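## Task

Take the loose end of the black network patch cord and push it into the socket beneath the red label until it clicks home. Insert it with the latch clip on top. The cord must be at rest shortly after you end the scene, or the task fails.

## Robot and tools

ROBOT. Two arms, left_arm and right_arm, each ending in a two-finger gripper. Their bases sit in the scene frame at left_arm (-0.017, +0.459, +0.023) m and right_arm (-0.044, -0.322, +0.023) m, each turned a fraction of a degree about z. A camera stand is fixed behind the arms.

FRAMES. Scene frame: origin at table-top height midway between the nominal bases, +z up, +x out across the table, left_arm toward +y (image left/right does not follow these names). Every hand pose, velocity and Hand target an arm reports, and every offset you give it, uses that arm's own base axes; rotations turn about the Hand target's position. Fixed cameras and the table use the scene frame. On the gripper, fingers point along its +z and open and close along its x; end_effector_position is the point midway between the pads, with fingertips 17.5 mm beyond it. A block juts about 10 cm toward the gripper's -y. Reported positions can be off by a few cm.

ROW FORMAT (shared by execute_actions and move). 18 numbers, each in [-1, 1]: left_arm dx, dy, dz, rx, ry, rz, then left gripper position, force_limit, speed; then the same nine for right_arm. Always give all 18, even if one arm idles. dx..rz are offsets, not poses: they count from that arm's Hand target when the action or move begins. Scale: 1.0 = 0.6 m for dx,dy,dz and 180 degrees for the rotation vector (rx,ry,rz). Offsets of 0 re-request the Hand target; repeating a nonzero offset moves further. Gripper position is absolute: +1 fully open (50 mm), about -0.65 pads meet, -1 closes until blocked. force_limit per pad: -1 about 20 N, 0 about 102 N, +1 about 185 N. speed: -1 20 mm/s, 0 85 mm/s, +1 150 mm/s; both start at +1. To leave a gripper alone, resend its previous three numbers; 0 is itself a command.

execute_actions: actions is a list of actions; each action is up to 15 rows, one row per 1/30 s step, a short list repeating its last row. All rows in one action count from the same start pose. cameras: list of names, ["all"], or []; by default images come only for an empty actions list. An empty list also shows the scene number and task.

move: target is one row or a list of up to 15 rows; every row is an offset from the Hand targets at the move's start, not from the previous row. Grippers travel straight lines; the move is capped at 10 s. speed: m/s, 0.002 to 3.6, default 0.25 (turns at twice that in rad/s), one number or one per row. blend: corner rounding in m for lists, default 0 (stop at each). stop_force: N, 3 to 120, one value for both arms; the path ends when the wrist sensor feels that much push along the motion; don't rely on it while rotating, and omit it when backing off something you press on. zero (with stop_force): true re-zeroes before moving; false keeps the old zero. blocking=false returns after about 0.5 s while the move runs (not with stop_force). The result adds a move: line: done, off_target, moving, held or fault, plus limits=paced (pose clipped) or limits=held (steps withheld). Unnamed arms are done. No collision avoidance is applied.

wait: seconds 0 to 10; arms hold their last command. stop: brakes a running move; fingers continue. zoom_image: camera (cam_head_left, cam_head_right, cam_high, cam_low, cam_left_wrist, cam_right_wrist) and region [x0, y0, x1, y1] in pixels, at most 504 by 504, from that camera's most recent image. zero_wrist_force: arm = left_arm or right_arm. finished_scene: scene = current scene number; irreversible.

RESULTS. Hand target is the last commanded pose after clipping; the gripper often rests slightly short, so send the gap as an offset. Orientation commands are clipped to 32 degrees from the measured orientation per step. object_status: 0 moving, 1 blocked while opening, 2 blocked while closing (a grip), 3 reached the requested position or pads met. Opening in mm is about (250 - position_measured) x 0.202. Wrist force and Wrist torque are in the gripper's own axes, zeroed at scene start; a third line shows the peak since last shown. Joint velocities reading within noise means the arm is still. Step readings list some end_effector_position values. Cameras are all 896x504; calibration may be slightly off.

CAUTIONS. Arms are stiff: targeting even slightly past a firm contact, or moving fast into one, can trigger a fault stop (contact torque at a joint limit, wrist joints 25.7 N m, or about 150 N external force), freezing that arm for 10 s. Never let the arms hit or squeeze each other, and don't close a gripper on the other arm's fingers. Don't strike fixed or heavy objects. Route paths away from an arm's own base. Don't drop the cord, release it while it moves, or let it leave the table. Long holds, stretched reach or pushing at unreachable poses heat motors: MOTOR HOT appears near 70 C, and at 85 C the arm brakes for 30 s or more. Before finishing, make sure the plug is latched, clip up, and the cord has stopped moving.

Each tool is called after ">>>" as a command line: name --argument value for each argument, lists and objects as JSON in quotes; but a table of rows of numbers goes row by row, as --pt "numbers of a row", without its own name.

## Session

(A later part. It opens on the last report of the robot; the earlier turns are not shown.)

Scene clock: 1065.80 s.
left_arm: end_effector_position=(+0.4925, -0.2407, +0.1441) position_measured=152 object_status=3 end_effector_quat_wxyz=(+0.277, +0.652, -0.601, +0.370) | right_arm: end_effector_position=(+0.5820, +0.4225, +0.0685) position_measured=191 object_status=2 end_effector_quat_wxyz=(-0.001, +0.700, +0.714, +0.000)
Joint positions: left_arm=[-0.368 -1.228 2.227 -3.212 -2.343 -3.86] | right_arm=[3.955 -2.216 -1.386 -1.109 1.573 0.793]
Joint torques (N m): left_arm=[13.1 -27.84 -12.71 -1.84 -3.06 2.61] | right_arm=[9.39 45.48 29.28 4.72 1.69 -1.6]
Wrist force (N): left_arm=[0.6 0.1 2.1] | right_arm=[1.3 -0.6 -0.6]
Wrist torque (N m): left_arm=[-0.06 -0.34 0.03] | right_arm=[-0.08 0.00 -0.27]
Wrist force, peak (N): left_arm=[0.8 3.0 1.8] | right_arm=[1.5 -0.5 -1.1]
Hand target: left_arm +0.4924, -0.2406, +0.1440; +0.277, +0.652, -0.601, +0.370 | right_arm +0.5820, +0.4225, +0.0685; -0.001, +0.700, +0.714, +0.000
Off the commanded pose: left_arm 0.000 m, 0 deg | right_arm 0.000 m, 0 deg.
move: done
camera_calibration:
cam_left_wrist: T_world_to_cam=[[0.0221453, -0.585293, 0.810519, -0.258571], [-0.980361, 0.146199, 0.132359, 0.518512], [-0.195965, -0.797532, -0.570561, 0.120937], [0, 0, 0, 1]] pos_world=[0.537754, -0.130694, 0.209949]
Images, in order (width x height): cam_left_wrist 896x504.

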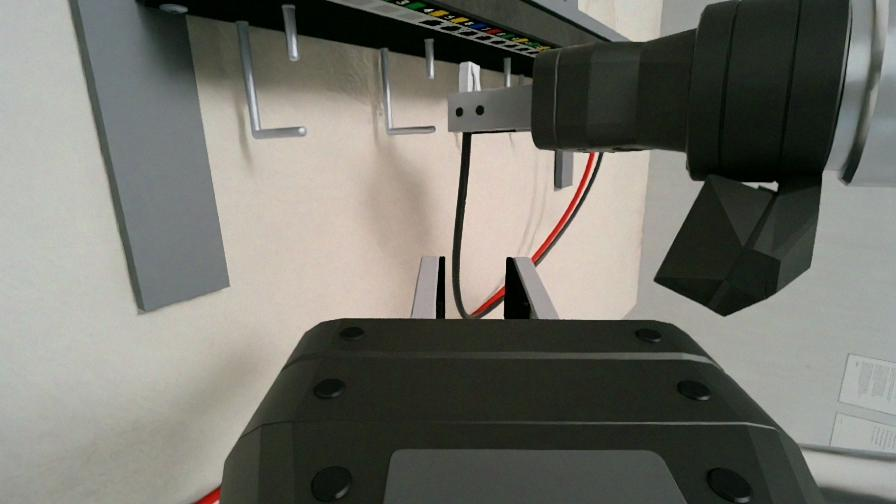

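>>> zoom_image --camera "cam_left_wrist" --region '[450, 50, 490, 100]'

>>> zoom_image --camera "cam_left_wrist" --region '[440, 15, 510, 65]'

Scaled by 10.080 from the camera's 896x504 image, which has a finer 1280x720 frame.

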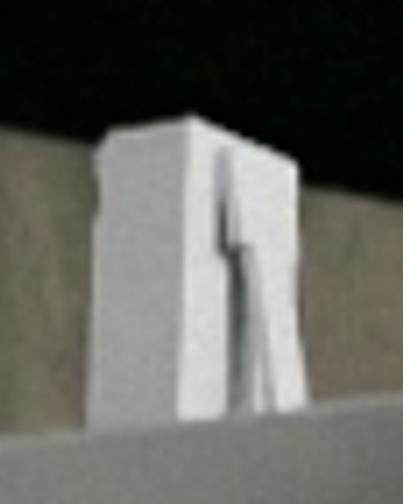

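Scaled by 7.200 from the camera's 896x504 image, which has a finer 1280x720 frame.

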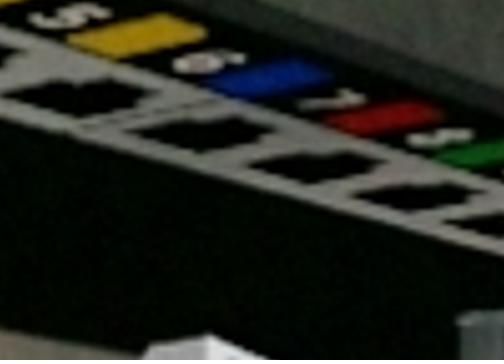

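>>> move --target '[-0.111,-0.0405,0.0,0,0,0.139,0.0,-1,-0.5,0,0,0,0,0,0,-1,-0.6,-0.6]' --speed 0.25 --cameras '["cam_left_wrist"]'

>>> zoom_image --camera "cam_left_wrist" --region '[400, 20, 520, 120]'

Scene clock: 1178.20 s.
left_arm: end_effector_position=(+0.4258, -0.2649, +0.1441) position_measured=152 object_status=3 end_effector_quat_wxyz=(+0.190, +0.767, -0.445, +0.421) | right_arm: end_effector_position=(+0.5820, +0.4225, +0.0685) position_measured=191 object_status=2 end_effector_quat_wxyz=(-0.001, +0.700, +0.714, +0.000)
Joint positions: left_arm=[-0.731 -1.36 2.567 -3.726 -1.75 -4.483] | right_arm=[3.955 -2.216 -1.386 -1.109 1.573 0.793]
Joint torques (N m): left_arm=[-7.3 -10.93 -12.77 -2.39 1.07 -2.11] | right_arm=[8.82 45.29 28.66 4.76 1.83 -1.53]
Wrist force (N): left_arm=[0.4 0.1 1.0] | right_arm=[1.0 -0.6 -0.7]
Wrist torque (N m): left_arm=[-0.11 -0.29 0.02] | right_arm=[-0.09 0.04 -0.27]
Wrist force, peak (N): left_arm=[0.4 -1.4 1.9] | right_arm=[1.4 -0.9 -1.1]
Hand target: left_arm +0.4258, -0.2649, +0.1440; +0.190, +0.767, -0.445, +0.421 | right_arm +0.5820, +0.4225, +0.0685; -0.001, +0.700, +0.714, +0.000
Off the commanded pose: left_arm 0.000 m, 0 deg | right_arm 0.000 m, 0 deg.
move: done
camera_calibration:
cam_left_wrist: T_world_to_cam=[[0.267448, -0.521021, 0.81056, -0.358718], [-0.950245, -0.28204, 0.132245, 0.33047], [0.159708, -0.805599, -0.570529, -0.0650454], [0, 0, 0, 1]] pos_world=[0.420354, -0.146095, 0.20995]
Images, in order (width x height): cam_left_wrist 896x504.

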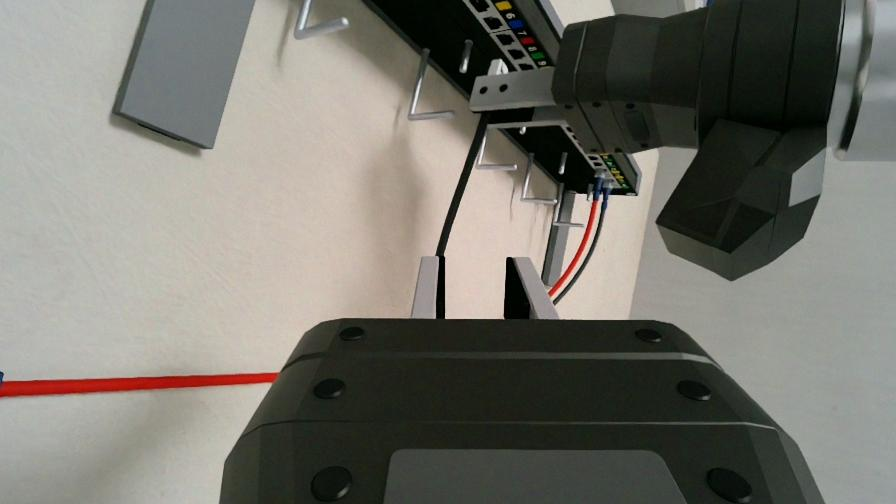

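Scaled by 4.200 from the camera's 896x504 image, which has a finer 1280x720 frame.

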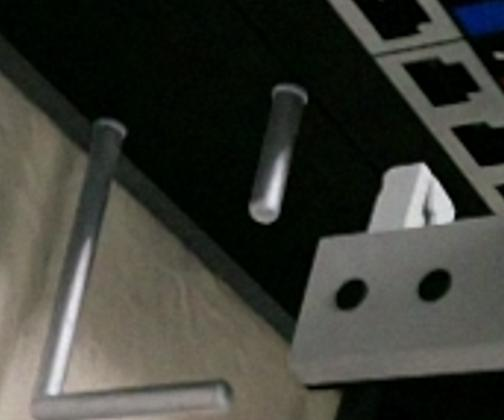

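>>> zoom_image --camera "cam_left_wrist" --region '[480, 20, 540, 80]'

Scaled by 8.400 from the camera's 896x504 image, which has a finer 1280x720 frame.

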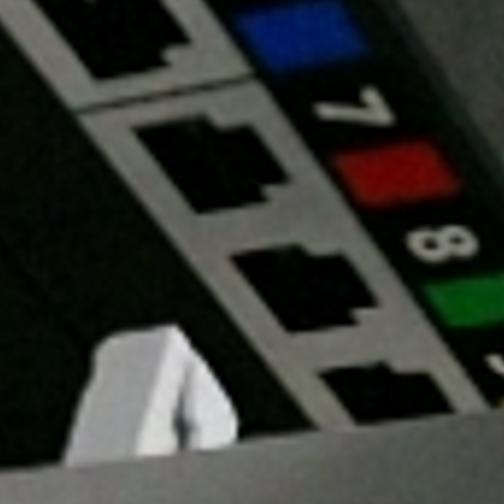

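>>> move --target '[0,0,0,0,0,0,0.0,-1,-0.5,-0.0002,0.0075,0.001,0,0,0,-1,-0.6,-0.6]' --speed 0.05 --cameras '["cam_left_wrist"]'

>>> zoom_image --camera "cam_left_wrist" --region '[480, 20, 540, 80]'

Scene clock: 1253.20 s.
left_arm: end_effector_position=(+0.4258, -0.2649, +0.1440) position_measured=152 object_status=3 end_effector_quat_wxyz=(+0.190, +0.767, -0.445, +0.421) | right_arm: end_effector_position=(+0.5818, +0.4270, +0.0691) position_measured=191 object_status=2 end_effector_quat_wxyz=(-0.001, +0.700, +0.714, +0.000)
Joint positions: left_arm=[-0.731 -1.36 2.567 -3.726 -1.75 -4.484] | right_arm=[3.96 -2.221 -1.376 -1.115 1.573 0.797]
Joint torques (N m): left_arm=[-10.85 -11.04 -8.03 -5.35 0.27 -2.09] | right_arm=[3.15 48.31 18.25 1.78 1.62 0.55]
Wrist force (N): left_arm=[0.4 0.0 1.3] | right_arm=[1.0 -0.8 -1.3]
Wrist torque (N m): left_arm=[-0.13 -0.28 0.03] | right_arm=[-0.12 0.02 -0.29]
Wrist force, peak (N): left_arm=[0.6 -0.3 1.5] | right_arm=[1.4 -0.9 -1.0]
Hand target: left_arm +0.4258, -0.2649, +0.1440; +0.190, +0.767, -0.445, +0.421 | right_arm +0.5818, +0.4270, +0.0691; -0.001, +0.700, +0.714, +0.000
Off the commanded pose: left_arm 0.000 m, 0 deg | right_arm 0.000 m, 0 deg.
move: done
camera_calibration:
cam_left_wrist: T_world_to_cam=[[0.26773, -0.520957, 0.810509, -0.358683], [-0.950146, -0.282292, 0.132412, 0.330397], [0.15982, -0.805553, -0.570563, -0.0650544], [0, 0, 0, 1]] pos_world=[0.420353, -0.145994, 0.209849]
Images, in order (width x height): cam_left_wrist 896x504.

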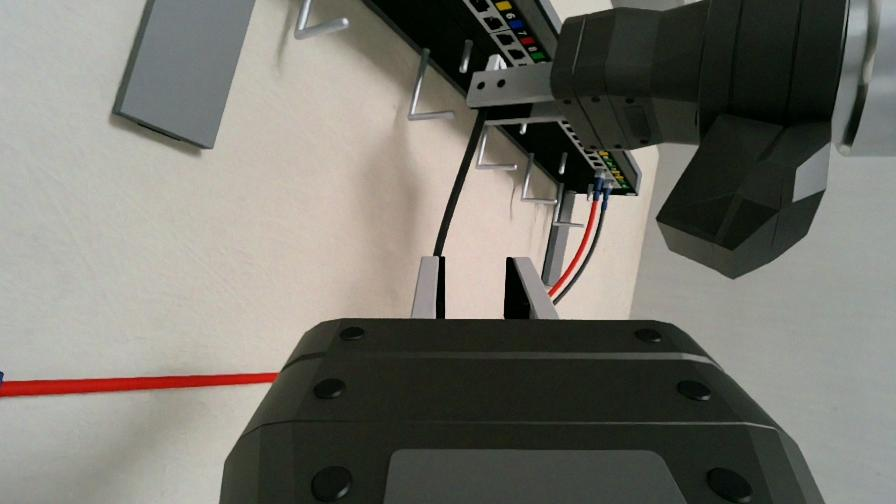

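Scaled by 8.400 from the camera's 896x504 image, which has a finer 1280x720 frame.

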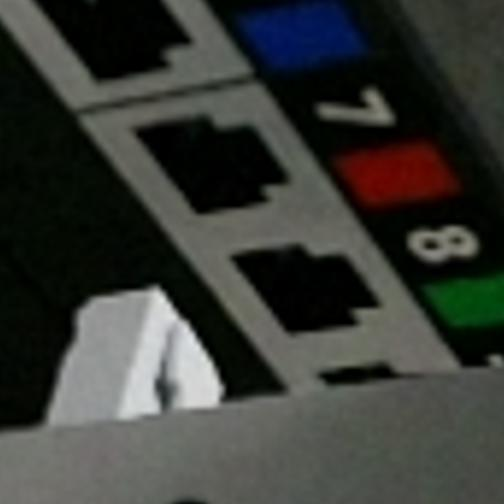

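>>> move --target '[0,0,0,0,0,0,0.0,-1,-0.5,0.0183,0.0004,0,0,0,0,-1,-0.6,-0.6]' --speed 0.04 --stop_force 6 --cameras '["cam_left_wrist"]'

>>> zoom_image --camera "cam_left_wrist" --region '[480, 20, 540, 80]'

Scene clock: 1271.33 s.
left_arm: end_effector_position=(+0.4258, -0.2649, +0.1440) position_measured=152 object_status=3 end_effector_quat_wxyz=(+0.190, +0.767, -0.445, +0.421) | right_arm: end_effector_position=(+0.5928, +0.4272, +0.0691) position_measured=191 object_status=2 end_effector_quat_wxyz=(-0.001, +0.700, +0.714, +0.000)
Joint positions: left_arm=[-0.731 -1.36 2.567 -3.726 -1.75 -4.484] | right_arm=[3.949 -2.241 -1.341 -1.129 1.573 0.786]
Joint torques (N m): left_arm=[5.61 -10.37 -16.31 -1.97 -0.87 1.52] | right_arm=[10.3 57.8 15.43 5.72 1.07 1.76]
Wrist force (N): left_arm=[0.4 0.1 1.1] | right_arm=[0.9 -0.5 -1.0]
Wrist torque (N m): left_arm=[-0.12 -0.28 0.04] | right_arm=[-0.05 0.04 -0.09]
Wrist force, peak (N): left_arm=[0.6 0.2 1.6] | right_arm=[1.1 -1.3 -1.5]
Hand target: left_arm +0.4258, -0.2649, +0.1440; +0.190, +0.767, -0.445, +0.421 | right_arm +0.5928, +0.4272, +0.0691; -0.001, +0.700, +0.714, +0.000
Off the commanded pose: left_arm 0.000 m, 0 deg | right_arm 0.000 m, 0 deg.
move: done
camera_calibration:
cam_left_wrist: T_world_to_cam=[[0.267721, -0.520915, 0.810539, -0.358731], [-0.950151, -0.282269, 0.132428, 0.330371], [0.159806, -0.805588, -0.570517, -0.0651442], [0, 0, 0, 1]] pos_world=[0.420353, -0.146094, 0.209849]
Images, in order (width x height): cam_left_wrist 896x504.

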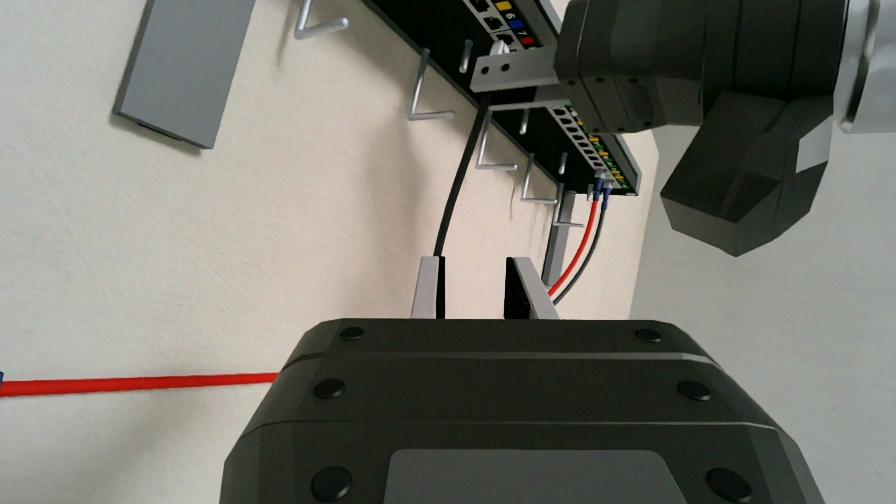

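Scaled by 8.400 from the camera's 896x504 image, which has a finer 1280x720 frame.

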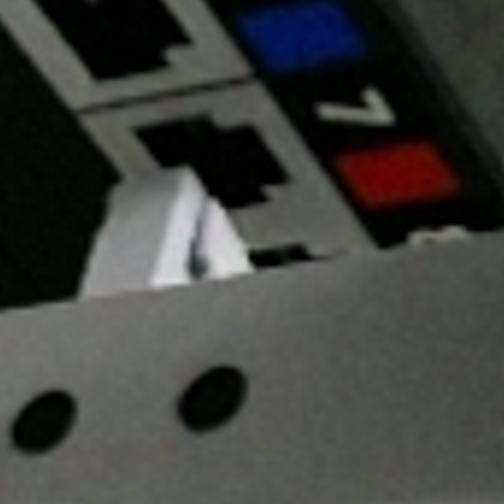

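>>> zoom_image --camera "cam_left_wrist" --region '[488, 28, 518, 58]'

Scaled by 16.800 from the camera's 896x504 image, which has a finer 1280x720 frame.

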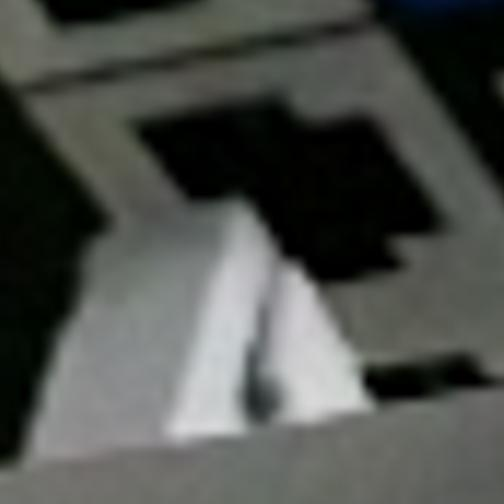

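>>> move --target '[0,0,0,0,0,0,0.0,-1,-0.5,0.015,0.0003,0,0,0,0,-1,-0.6,-0.6]' --speed 0.01 --stop_force 5 --cameras '["cam_left_wrist"]'

>>> zoom_image --camera "cam_left_wrist" --region '[480, 20, 530, 70]'

Scene clock: 1333.73 s.
left_arm: end_effector_position=(+0.4258, -0.2649, +0.1440) position_measured=152 object_status=3 end_effector_quat_wxyz=(+0.190, +0.767, -0.445, +0.421) | right_arm: end_effector_position=(+0.6016, +0.4273, +0.0691) position_measured=191 object_status=2 end_effector_quat_wxyz=(-0.001, +0.700, +0.714, +0.000)
Joint positions: left_arm=[-0.731 -1.36 2.567 -3.726 -1.75 -4.484] | right_arm=[3.94 -2.257 -1.313 -1.141 1.573 0.778]
Joint torques (N m): left_arm=[10.69 -10.62 -17.9 -1.09 -0.87 2.12] | right_arm=[12.45 58.73 15.4 5.74 1.86 1.6]
Wrist force (N): left_arm=[0.4 0.3 1.3] | right_arm=[-1.2 0.8 -1.6]
Wrist torque (N m): left_arm=[-0.09 -0.29 0.03] | right_arm=[-0.11 -0.02 -0.02]
Wrist force, peak (N): left_arm=[0.8 0.2 1.4] | right_arm=[-3.4 -8.5 -1.3]
Hand target: left_arm +0.4258, -0.2649, +0.1440; +0.190, +0.767, -0.445, +0.421 | right_arm +0.6016, +0.4273, +0.0691; -0.001, +0.700, +0.714, +0.000
Off the commanded pose: left_arm 0.000 m, 0 deg | right_arm 0.000 m, 0 deg.
move: contact (right_arm)
camera_calibration:
cam_left_wrist: T_world_to_cam=[[0.26773, -0.520957, 0.810509, -0.358683], [-0.950146, -0.282292, 0.132412, 0.330397], [0.15982, -0.805553, -0.570563, -0.0650544], [0, 0, 0, 1]] pos_world=[0.420353, -0.145994, 0.209849]
Images, in order (width x height): cam_left_wrist 896x504.

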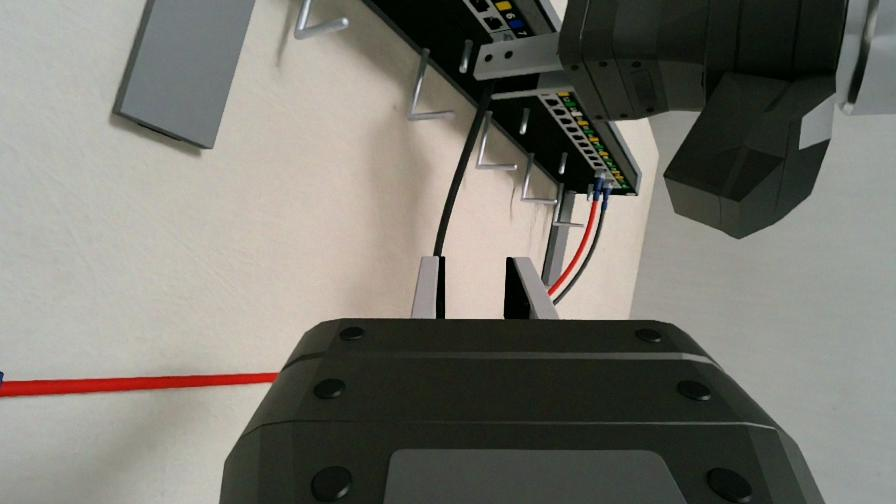

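Scaled by 10.080 from the camera's 896x504 image, which has a finer 1280x720 frame.

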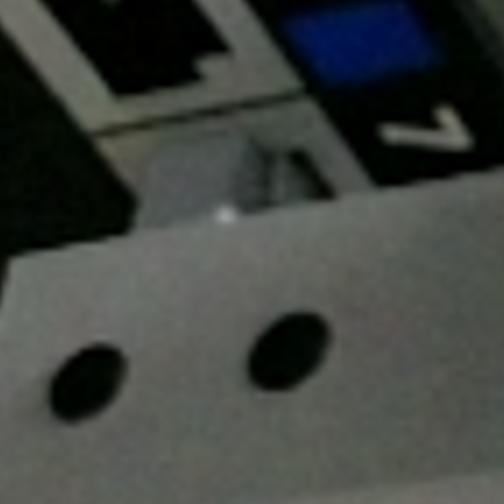

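>>> move --target '[0,0,0,0,0,0,0.0,-1,-0.5,0.0167,0.0004,0,0,0,0,-1,-0.6,-0.6]' --speed 0.01 --stop_force 18 --cameras '["cam_left_wrist"]'

>>> zoom_image --camera "cam_left_wrist" --region '[480, 20, 530, 70]'

Scene clock: 1345.57 s.
left_arm: end_effector_position=(+0.4258, -0.2649, +0.1440) position_measured=152 object_status=3 end_effector_quat_wxyz=(+0.190, +0.767, -0.445, +0.421) | right_arm: end_effector_position=(+0.6022, +0.4275, +0.0691) position_measured=191 object_status=2 end_effector_quat_wxyz=(-0.001, +0.700, +0.714, +0.000)
Joint positions: left_arm=[-0.731 -1.36 2.567 -3.726 -1.75 -4.484] | right_arm=[3.94 -2.258 -1.311 -1.142 1.573 0.777]
Joint torques (N m): left_arm=[10.43 -10.46 -18.38 -1.12 -0.85 2.16] | right_arm=[9.66 58.75 22.64 6.25 -3.13 1.69]
Wrist force (N): left_arm=[0.4 0.3 1.3] | right_arm=[-3.4 -9.8 -1.8]
Wrist torque (N m): left_arm=[-0.07 -0.28 0.04] | right_arm=[-0.37 -0.04 -0.03]
Wrist force, peak (N): left_arm=[0.6 0.1 1.7] | right_arm=[-5.8 -23.8 -2.3]
Hand target: left_arm +0.4258, -0.2649, +0.1440; +0.190, +0.767, -0.445, +0.421 | right_arm +0.6021, +0.4275, +0.0691; -0.001, +0.700, +0.714, +0.000 (not the last commanded pose)
Off the commanded pose: left_arm 0.000 m, 0 deg | right_arm 0.009 m, 0 deg.
move: contact (right_arm)
camera_calibration:
cam_left_wrist: T_world_to_cam=[[0.26773, -0.520957, 0.810509, -0.358683], [-0.950146, -0.282292, 0.132412, 0.330397], [0.15982, -0.805553, -0.570563, -0.0650544], [0, 0, 0, 1]] pos_world=[0.420353, -0.145994, 0.209849]
Images, in order (width x height): cam_left_wrist 896x504.

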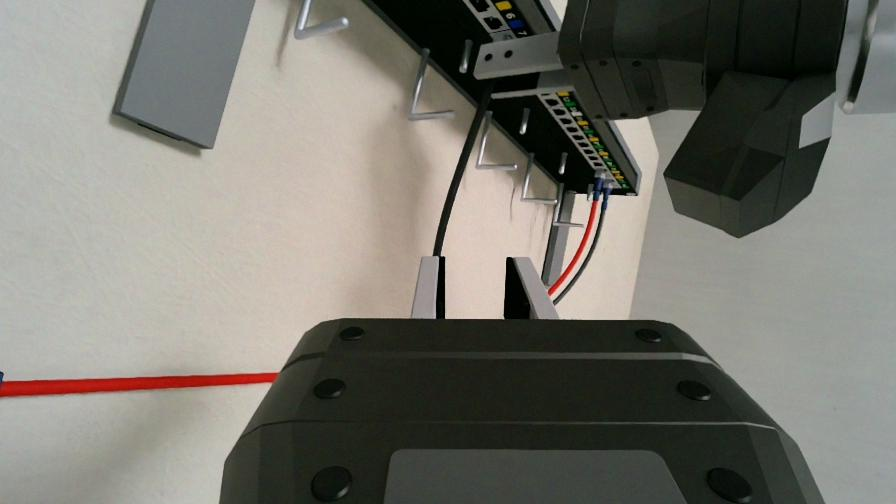

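Scaled by 10.080 from the camera's 896x504 image, which has a finer 1280x720 frame.

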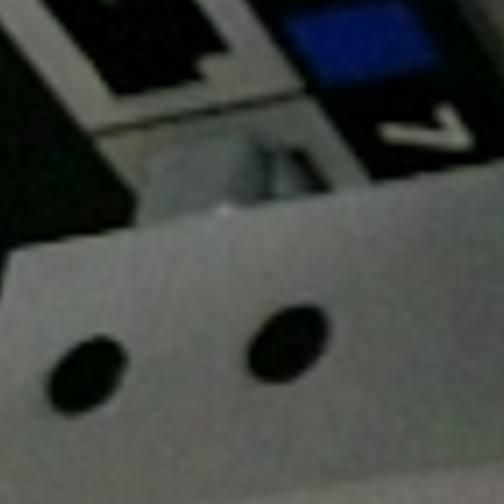

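>>> zoom_image --camera "cam_left_wrist" --region '[488, 25, 518, 45]'

Scaled by 16.800 from the camera's 896x504 image, which has a finer 1280x720 frame.

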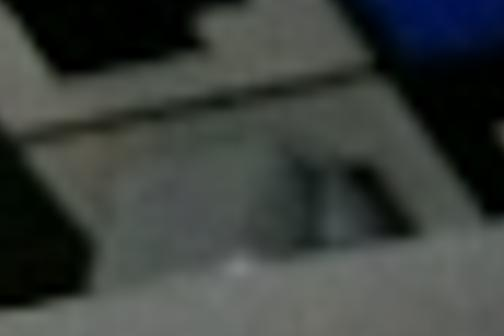

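>>> move --pt "0 0 0 0 0 0 0.0 -1 -0.5 -0.0137 -0.0003 0 0 0 0 -1 -0.6 -0.6" --pt "0 0 0 0 0 0 0.0 -1 -0.5 -0.0137 -0.0043 0 0 0 0.0261 -1 -0.6 -0.6" --speed 0.03 --cameras '["cam_left_wrist"]'

>>> zoom_image --camera "cam_left_wrist" --region '[488, 28, 518, 58]'

Scene clock: 1422.63 s.
left_arm: end_effector_position=(+0.4258, -0.2649, +0.1440) position_measured=152 object_status=3 end_effector_quat_wxyz=(+0.190, +0.767, -0.445, +0.421) | right_arm: end_effector_position=(+0.5939, +0.4249, +0.0691) position_measured=191 object_status=2 end_effector_quat_wxyz=(-0.001, +0.670, +0.743, +0.000)
Joint positions: left_arm=[-0.731 -1.36 2.567 -3.726 -1.75 -4.484] | right_arm=[3.945 -2.24 -1.343 -1.129 1.573 0.701]
Joint torques (N m): left_arm=[10.61 -10.86 -18.24 -1.12 -0.73 2.12] | right_arm=[-5.94 56.75 16.67 5.52 2.23 1.84]
Wrist force (N): left_arm=[0.5 0.2 1.3] | right_arm=[1.1 -0.4 -1.1]
Wrist torque (N m): left_arm=[-0.10 -0.29 0.03] | right_arm=[-0.04 0.02 -0.10]
Wrist force, peak (N): left_arm=[0.5 0.3 1.6] | right_arm=[-3.9 -9.9 -1.9]
Hand target: left_arm +0.4258, -0.2649, +0.1440; +0.190, +0.767, -0.445, +0.421 | right_arm +0.5939, +0.4249, +0.0691; -0.001, +0.670, +0.743, +0.000
Off the commanded pose: left_arm 0.000 m, 0 deg | right_arm 0.000 m, 0 deg.
move: done
camera_calibration:
cam_left_wrist: T_world_to_cam=[[0.26773, -0.520957, 0.810509, -0.358683], [-0.950146, -0.282292, 0.132412, 0.330397], [0.15982, -0.805553, -0.570563, -0.0650544], [0, 0, 0, 1]] pos_world=[0.420353, -0.145994, 0.209849]
Images, in order (width x height): cam_left_wrist 896x504.

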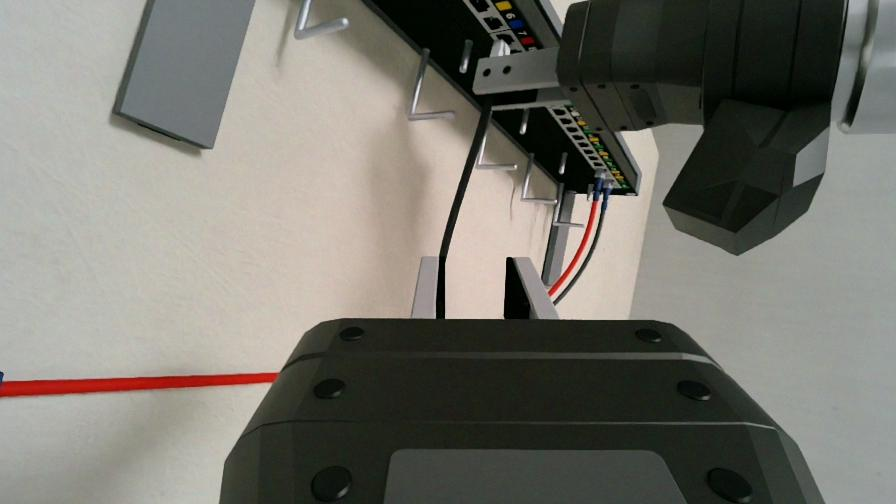

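Scaled by 16.800 from the camera's 896x504 image, which has a finer 1280x720 frame.

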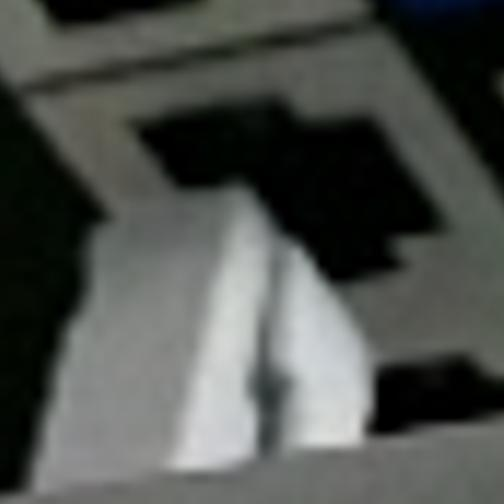

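>>> move --pt "0 0 0 0 0 0 0.0 -1 -0.5 0.0017 0 0.0006 0 0 0 -1 -0.6 -0.6" --pt "0 0 0 0 0 0 0.0 -1 -0.5 0.0166 0.00135 0.0006 0 0 0 -1 -0.6 -0.6" --speed 0.01 --stop_force 8 --cameras '["cam_left_wrist"]'

>>> zoom_image --camera "cam_left_wrist" --region '[488, 22, 518, 52]'

Scene clock: 1452.33 s.
left_arm: end_effector_position=(+0.4258, -0.2649, +0.1440) position_measured=152 object_status=3 end_effector_quat_wxyz=(+0.190, +0.767, -0.445, +0.421) | right_arm: end_effector_position=(+0.5986, +0.4252, +0.0695) position_measured=191 object_status=2 end_effector_quat_wxyz=(-0.001, +0.670, +0.743, +0.000)
Joint positions: left_arm=[-0.731 -1.36 2.567 -3.726 -1.75 -4.484] | right_arm=[3.941 -2.249 -1.327 -1.136 1.573 0.696]
Joint torques (N m): left_arm=[10.2 -11.03 -17.66 -1.06 -0.86 2.07] | right_arm=[10.91 59.25 16.63 5.38 -2.3 1.67]
Wrist force (N): left_arm=[0.6 0.3 1.2] | right_arm=[-0.7 -1.2 -1.3]
Wrist torque (N m): left_arm=[-0.08 -0.31 0.04] | right_arm=[-0.06 -0.07 -0.06]
Wrist force, peak (N): left_arm=[0.6 0.3 1.5] | right_arm=[-1.8 -13.8 -1.4]
Hand target: left_arm +0.4258, -0.2649, +0.1440; +0.190, +0.767, -0.445, +0.421 | right_arm +0.5986, +0.4252, +0.0695; -0.001, +0.670, +0.743, +0.000 (not the last commanded pose)
Off the commanded pose: left_arm 0.000 m, 0 deg | right_arm 0.005 m, 0 deg.
move: contact (right_arm); path passed 1 of 2 targets
camera_calibration:
cam_left_wrist: T_world_to_cam=[[0.26773, -0.520957, 0.810509, -0.358683], [-0.950146, -0.282292, 0.132412, 0.330397], [0.15982, -0.805553, -0.570563, -0.0650544], [0, 0, 0, 1]] pos_world=[0.420353, -0.145994, 0.209849]
Images, in order (width x height): cam_left_wrist 896x504.

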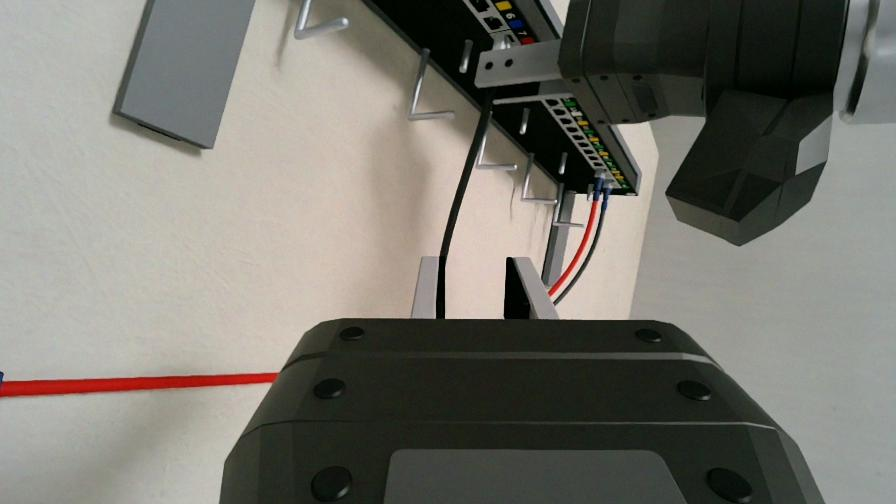

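Scaled by 16.800 from the camera's 896x504 image, which has a finer 1280x720 frame.

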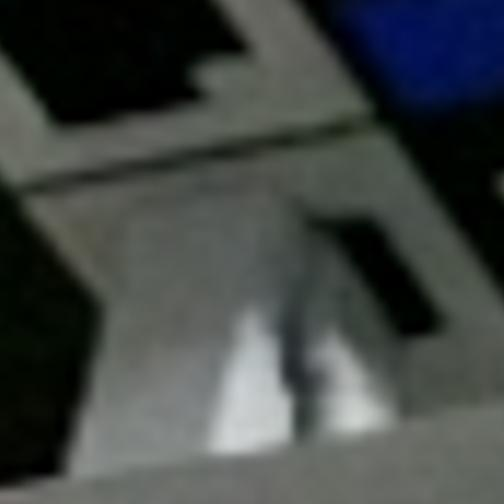

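>>> move --pt "0 0 0 0 0 0 0.0 -1 -0.5 -0.0025 -0.00026 0 0 0 0 -1 -0.6 -0.6" --pt "0 0 0 0 0 0 0.0 -1 -0.5 -0.0025 -0.00109 -0.00083 0 0 0 -1 -0.6 -0.6" --speed 0.02

>>> move --target '[0,0,0,0,0,0,0.0,-1,-0.5,0.0166,0.00173,0,0,0,0,-1,-0.6,-0.6]' --speed 0.01 --stop_force 7 --cameras '["cam_left_wrist"]'

>>> zoom_image --camera "cam_left_wrist" --region '[488, 22, 518, 52]'

Scene clock: 1475.33 s.
left_arm: end_effector_position=(+0.4258, -0.2649, +0.1440) position_measured=152 object_status=3 end_effector_quat_wxyz=(+0.190, +0.767, -0.445, +0.421) | right_arm: end_effector_position=(+0.5971, +0.4246, +0.0689) position_measured=191 object_status=2 end_effector_quat_wxyz=(-0.001, +0.670, +0.743, +0.000)
Joint positions: left_arm=[-0.731 -1.36 2.567 -3.726 -1.75 -4.484] | right_arm=[3.942 -2.246 -1.334 -1.133 1.573 0.697]
Joint torques (N m): left_arm=[10.67 -11 -18.21 -1.07 -0.82 2.18] | right_arm=[-7.91 57.88 21.17 4.73 -1.87 -2.12]
Wrist force (N): left_arm=[0.5 0.2 1.3] | right_arm=[1.4 -1.0 -1.6]
Wrist torque (N m): left_arm=[-0.10 -0.30 0.04] | right_arm=[-0.15 -0.02 -0.24]
Wrist force, peak (N): left_arm=[0.5 0.0 1.5] | right_arm=[-0.9 -1.7 -2.4]
Hand target: left_arm +0.4258, -0.2649, +0.1440; +0.190, +0.767, -0.445, +0.421 | right_arm +0.5971, +0.4245, +0.0690; -0.001, +0.670, +0.743, +0.000
Off the commanded pose: left_arm 0.000 m, 0 deg | right_arm 0.000 m, 0 deg.
move: done

Scene clock: 1477.10 s.
left_arm: end_effector_position=(+0.4258, -0.2649, +0.1440) position_measured=152 object_status=3 end_effector_quat_wxyz=(+0.190, +0.767, -0.445, +0.421) | right_arm: end_effector_position=(+0.6042, +0.4253, +0.0689) position_measured=191 object_status=2 end_effector_quat_wxyz=(-0.001, +0.670, +0.743, +0.000)
Joint positions: left_arm=[-0.731 -1.36 2.567 -3.726 -1.75 -4.484] | right_arm=[3.936 -2.26 -1.309 -1.143 1.573 0.691]
Joint torques (N m): left_arm=[10.46 -11.23 -18.01 -1.09 -0.76 2.08] | right_arm=[13.49 59.46 14.96 4.38 -0.5 1.74]
Wrist force (N): left_arm=[0.5 0.0 1.3] | right_arm=[-0.9 3.9 -2.2]
Wrist torque (N m): left_arm=[-0.14 -0.29 0.04] | right_arm=[-0.02 -0.06 -0.05]
Wrist force, peak (N): left_arm=[0.4 0.1 1.6] | right_arm=[-3.8 -8.3 -1.2]
Hand target: left_arm +0.4258, -0.2649, +0.1440; +0.190, +0.767, -0.445, +0.421 | right_arm +0.6042, +0.4253, +0.0689; -0.001, +0.670, +0.743, +0.000 (not the last commanded pose)
Off the commanded pose: left_arm 0.000 m, 0 deg | right_arm 0.003 m, 0 deg.
move: contact (right_arm)
camera_calibration:
cam_left_wrist: T_world_to_cam=[[0.26773, -0.520957, 0.810509, -0.358683], [-0.950146, -0.282292, 0.132412, 0.330397], [0.15982, -0.805553, -0.570563, -0.0650544], [0, 0, 0, 1]] pos_world=[0.420353, -0.145994, 0.209849]
Images, in order (width x height): cam_left_wrist 896x504.

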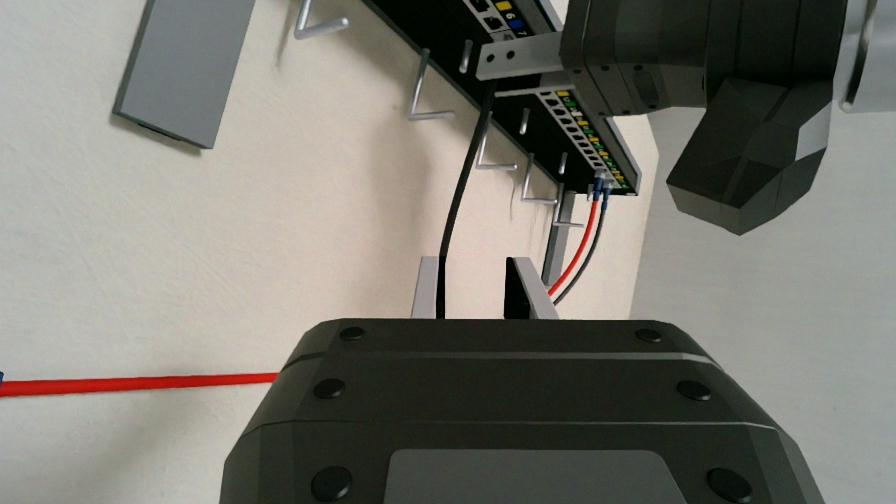

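Scaled by 16.800 from the camera's 896x504 image, which has a finer 1280x720 frame.

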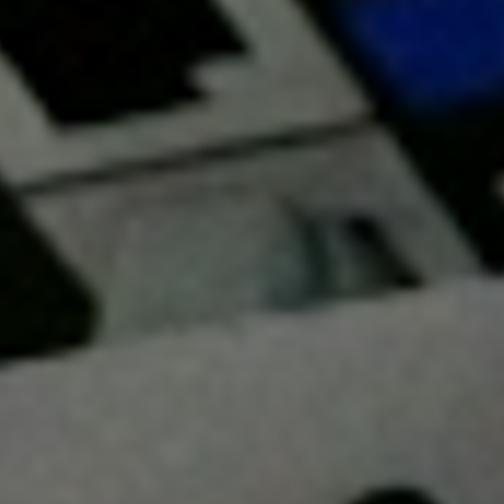

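>>> move --target '[0,0,0,0,0,0,0.0,-1,-0.5,0.0163,0.0017,0,0,0,0,-1,-0.6,-0.6]' --speed 0.01 --stop_force 16 --cameras '["cam_left_wrist"]'

>>> zoom_image --camera "cam_left_wrist" --region '[480, 22, 518, 60]'

Scene clock: 1485.63 s.
left_arm: end_effector_position=(+0.4258, -0.2649, +0.1440) position_measured=152 object_status=3 end_effector_quat_wxyz=(+0.190, +0.767, -0.445, +0.421) | right_arm: end_effector_position=(+0.6047, +0.4254, +0.0689) position_measured=191 object_status=2 end_effector_quat_wxyz=(-0.001, +0.670, +0.743, +0.000)
Joint positions: left_arm=[-0.731 -1.36 2.567 -3.726 -1.75 -4.484] | right_arm=[3.935 -2.261 -1.307 -1.144 1.573 0.691]
Joint torques (N m): left_arm=[10.74 -11.44 -18.04 -1.12 -0.87 2.01] | right_arm=[13.68 58.24 18.15 3.42 -1.47 1.67]
Wrist force (N): left_arm=[0.2 0.1 1.2] | right_arm=[-2.1 1.0 -1.2]
Wrist torque (N m): left_arm=[-0.12 -0.27 0.04] | right_arm=[-0.12 -0.18 -0.07]
Wrist force, peak (N): left_arm=[0.6 0.1 1.6] | right_arm=[-5.4 -16.4 -2.3]
Hand target: left_arm +0.4258, -0.2649, +0.1440; +0.190, +0.767, -0.445, +0.421 | right_arm +0.6047, +0.4254, +0.0689; -0.001, +0.670, +0.743, +0.000 (not the last commanded pose)
Off the commanded pose: left_arm 0.000 m, 0 deg | right_arm 0.009 m, 0 deg.
move: contact (right_arm)
camera_calibration:
cam_left_wrist: T_world_to_cam=[[0.26773, -0.520957, 0.810509, -0.358683], [-0.950146, -0.282292, 0.132412, 0.330397], [0.15982, -0.805553, -0.570563, -0.0650544], [0, 0, 0, 1]] pos_world=[0.420353, -0.145994, 0.209849]
Images, in order (width x height): cam_left_wrist 896x504.

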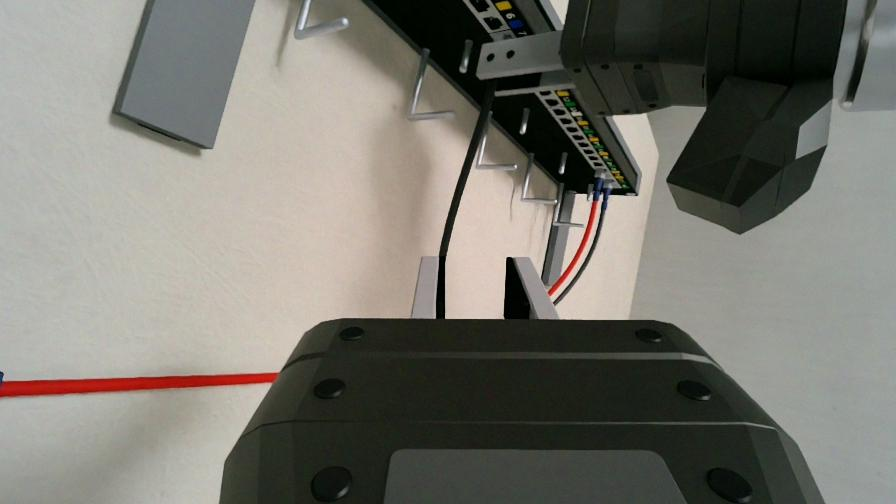

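Scaled by 13.263 from the camera's 896x504 image, which has a finer 1280x720 frame.

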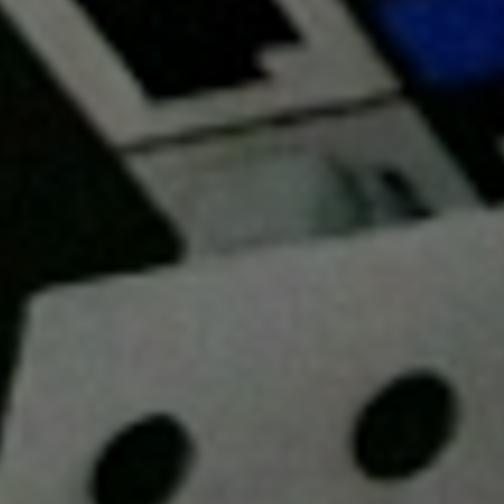

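>>> move --pt "0 0 0 0 0 0 0.0 -1 -0.5 -0.0008 -0.0006 0 0 0 0 -1 -0.6 -0.6" --pt "0 0 0 0 0 0 0.0 -1 -0.5 0.0155 0.0010 0 0 0 0 -1 -0.6 -0.6" --speed 0.008 --stop_force 30 --cameras '["cam_left_wrist"]'

>>> zoom_image --camera "cam_left_wrist" --region '[480, 22, 518, 60]'

Scene clock: 1499.53 s.
left_arm: end_effector_position=(+0.4258, -0.2649, +0.1440) position_measured=152 object_status=3 end_effector_quat_wxyz=(+0.190, +0.767, -0.445, +0.421) | right_arm: end_effector_position=(+0.6096, +0.4256, +0.0689) position_measured=191 object_status=2 end_effector_quat_wxyz=(-0.001, +0.670, +0.743, +0.000)
Joint positions: left_arm=[-0.731 -1.36 2.567 -3.726 -1.75 -4.484] | right_arm=[3.931 -2.27 -1.291 -1.152 1.573 0.686]
Joint torques (N m): left_arm=[10.29 -11.28 -17.87 -1.1 -0.85 2.19] | right_arm=[6.6 59.13 18.08 5.48 -2.71 1.88]
Wrist force (N): left_arm=[0.3 0.2 1.3] | right_arm=[3.1 -11.8 -2.7]
Wrist torque (N m): left_arm=[-0.10 -0.27 0.03] | right_arm=[-0.44 -0.08 -0.14]
Wrist force, peak (N): left_arm=[0.6 0.0 1.6] | right_arm=[-0.4 -29.0 -3.4]
Hand target: left_arm +0.4258, -0.2649, +0.1440; +0.190, +0.767, -0.445, +0.421 | right_arm +0.6096, +0.4256, +0.0689; -0.001, +0.670, +0.743, +0.000 (not the last commanded pose)
Off the commanded pose: left_arm 0.000 m, 0 deg | right_arm 0.004 m, 0 deg.
move: contact (right_arm); path passed 1 of 2 targets
camera_calibration:
cam_left_wrist: T_world_to_cam=[[0.26773, -0.520957, 0.810509, -0.358683], [-0.950146, -0.282292, 0.132412, 0.330397], [0.15982, -0.805553, -0.570563, -0.0650544], [0, 0, 0, 1]] pos_world=[0.420353, -0.145994, 0.209849]
Images, in order (width x height): cam_left_wrist 896x504.

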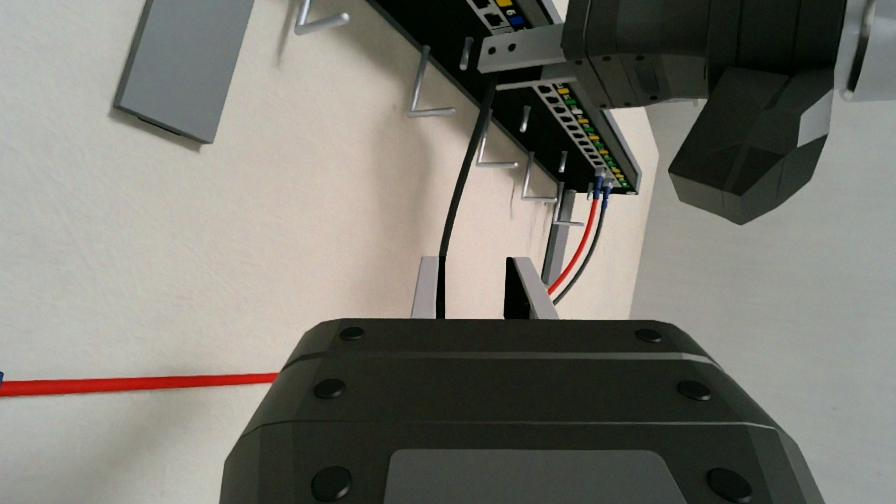

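Scaled by 13.263 from the camera's 896x504 image, which has a finer 1280x720 frame.

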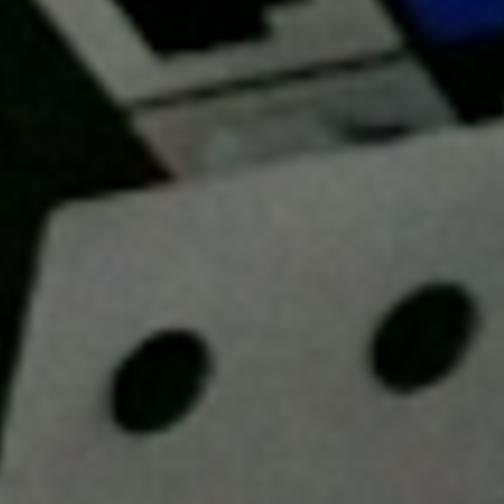

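>>> wait --seconds 0 --cameras '["cam_high","cam_low","cam_head_right"]'

>>> zoom_image --camera "cam_high" --region '[360, 220, 620, 430]'

>>> zoom_image --camera "cam_low" --region '[370, 180, 570, 330]'

Scene clock: 1541.30 s.
left_arm: end_effector_position=(+0.4258, -0.2649, +0.1440) position_measured=152 object_status=3 end_effector_quat_wxyz=(+0.190, +0.767, -0.445, +0.421) | right_arm: end_effector_position=(+0.6096, +0.4256, +0.0689) position_measured=191 object_status=2 end_effector_quat_wxyz=(-0.001, +0.670, +0.743, +0.000)
Joint positions: left_arm=[-0.731 -1.36 2.567 -3.726 -1.75 -4.484] | right_arm=[3.931 -2.27 -1.291 -1.152 1.573 0.686]
Joint torques (N m): left_arm=[10.58 -11.05 -18.25 -1.14 -0.76 2.01] | right_arm=[6.37 59.35 18.63 3.54 -4.46 1.87]
Wrist force (N): left_arm=[0.5 -0.2 1.5] | right_arm=[3.0 -11.7 -2.1]
Wrist torque (N m): left_arm=[-0.17 -0.30 0.04] | right_arm=[-0.42 -0.07 -0.15]
Wrist force, peak (N): left_arm=[0.7 0.0 1.6] | right_arm=[3.1 -12.2 -2.5]
Hand target: left_arm +0.4258, -0.2649, +0.1440; +0.190, +0.767, -0.445, +0.421 | right_arm +0.6096, +0.4256, +0.0689; -0.001, +0.670, +0.743, +0.000 (not the last commanded pose)
Tool commands: left_gripper/position=+0.0 left_gripper/force_limit=-1.0 left_gripper/speed=-0.5 right_gripper/position=-1.0 right_gripper/force_limit=-0.6 right_gripper/speed=-0.6
Off the commanded pose: left_arm 0.000 m, 0 deg | right_arm 0.004 m, 0 deg.
Images, in order (width x height): cam_head_right 896x504, cam_high 896x504, cam_low 896x504.

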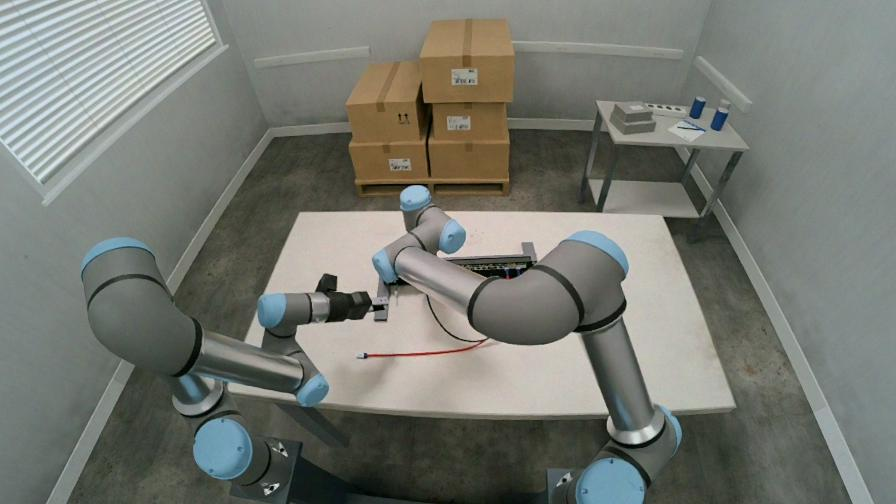

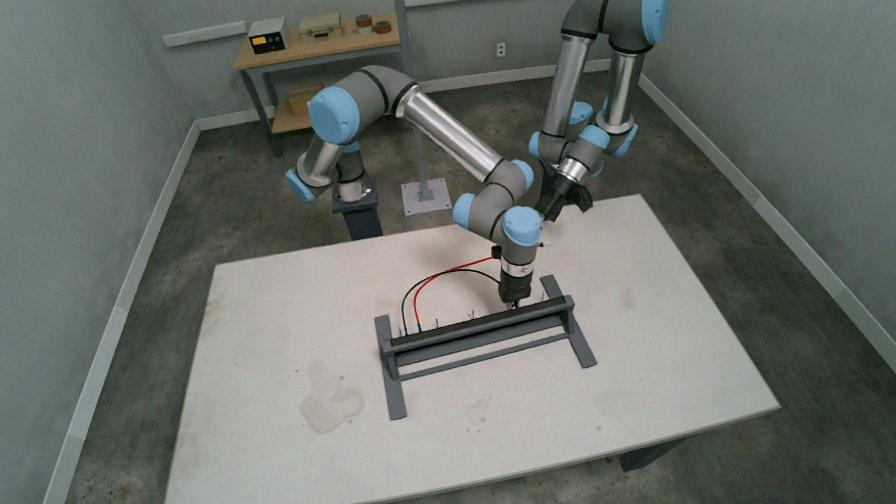

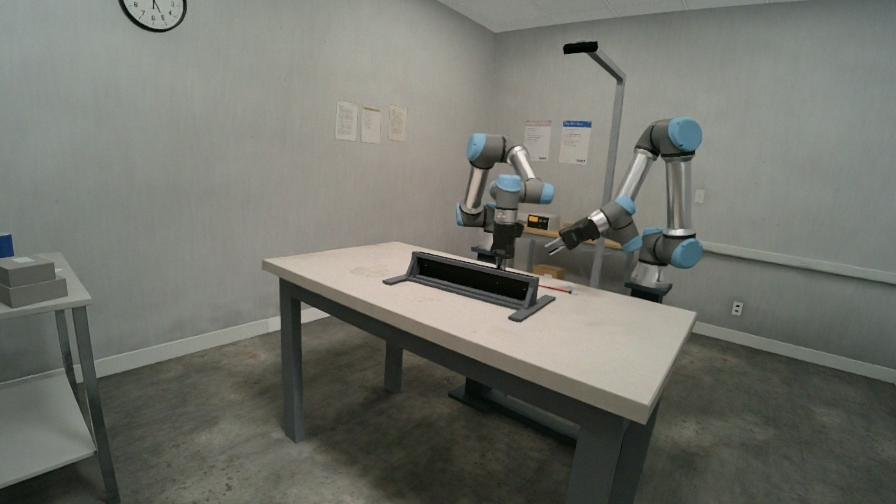

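Scaled by 1.938 from the camera's 896x504 image, which has a finer 1280x720 frame.

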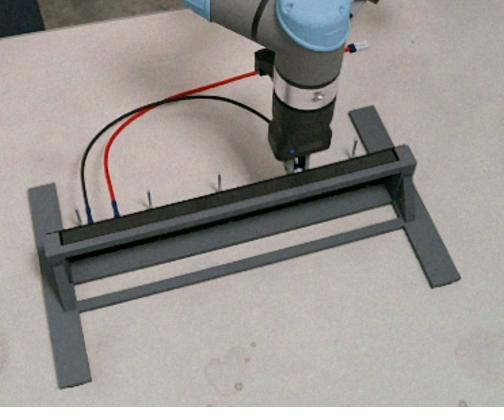

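Scaled by 2.520 from the camera's 896x504 image, which has a finer 1280x720 frame.

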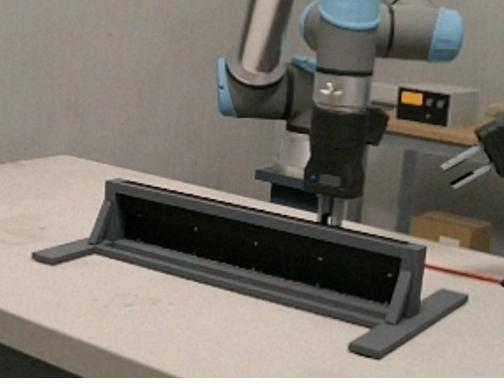

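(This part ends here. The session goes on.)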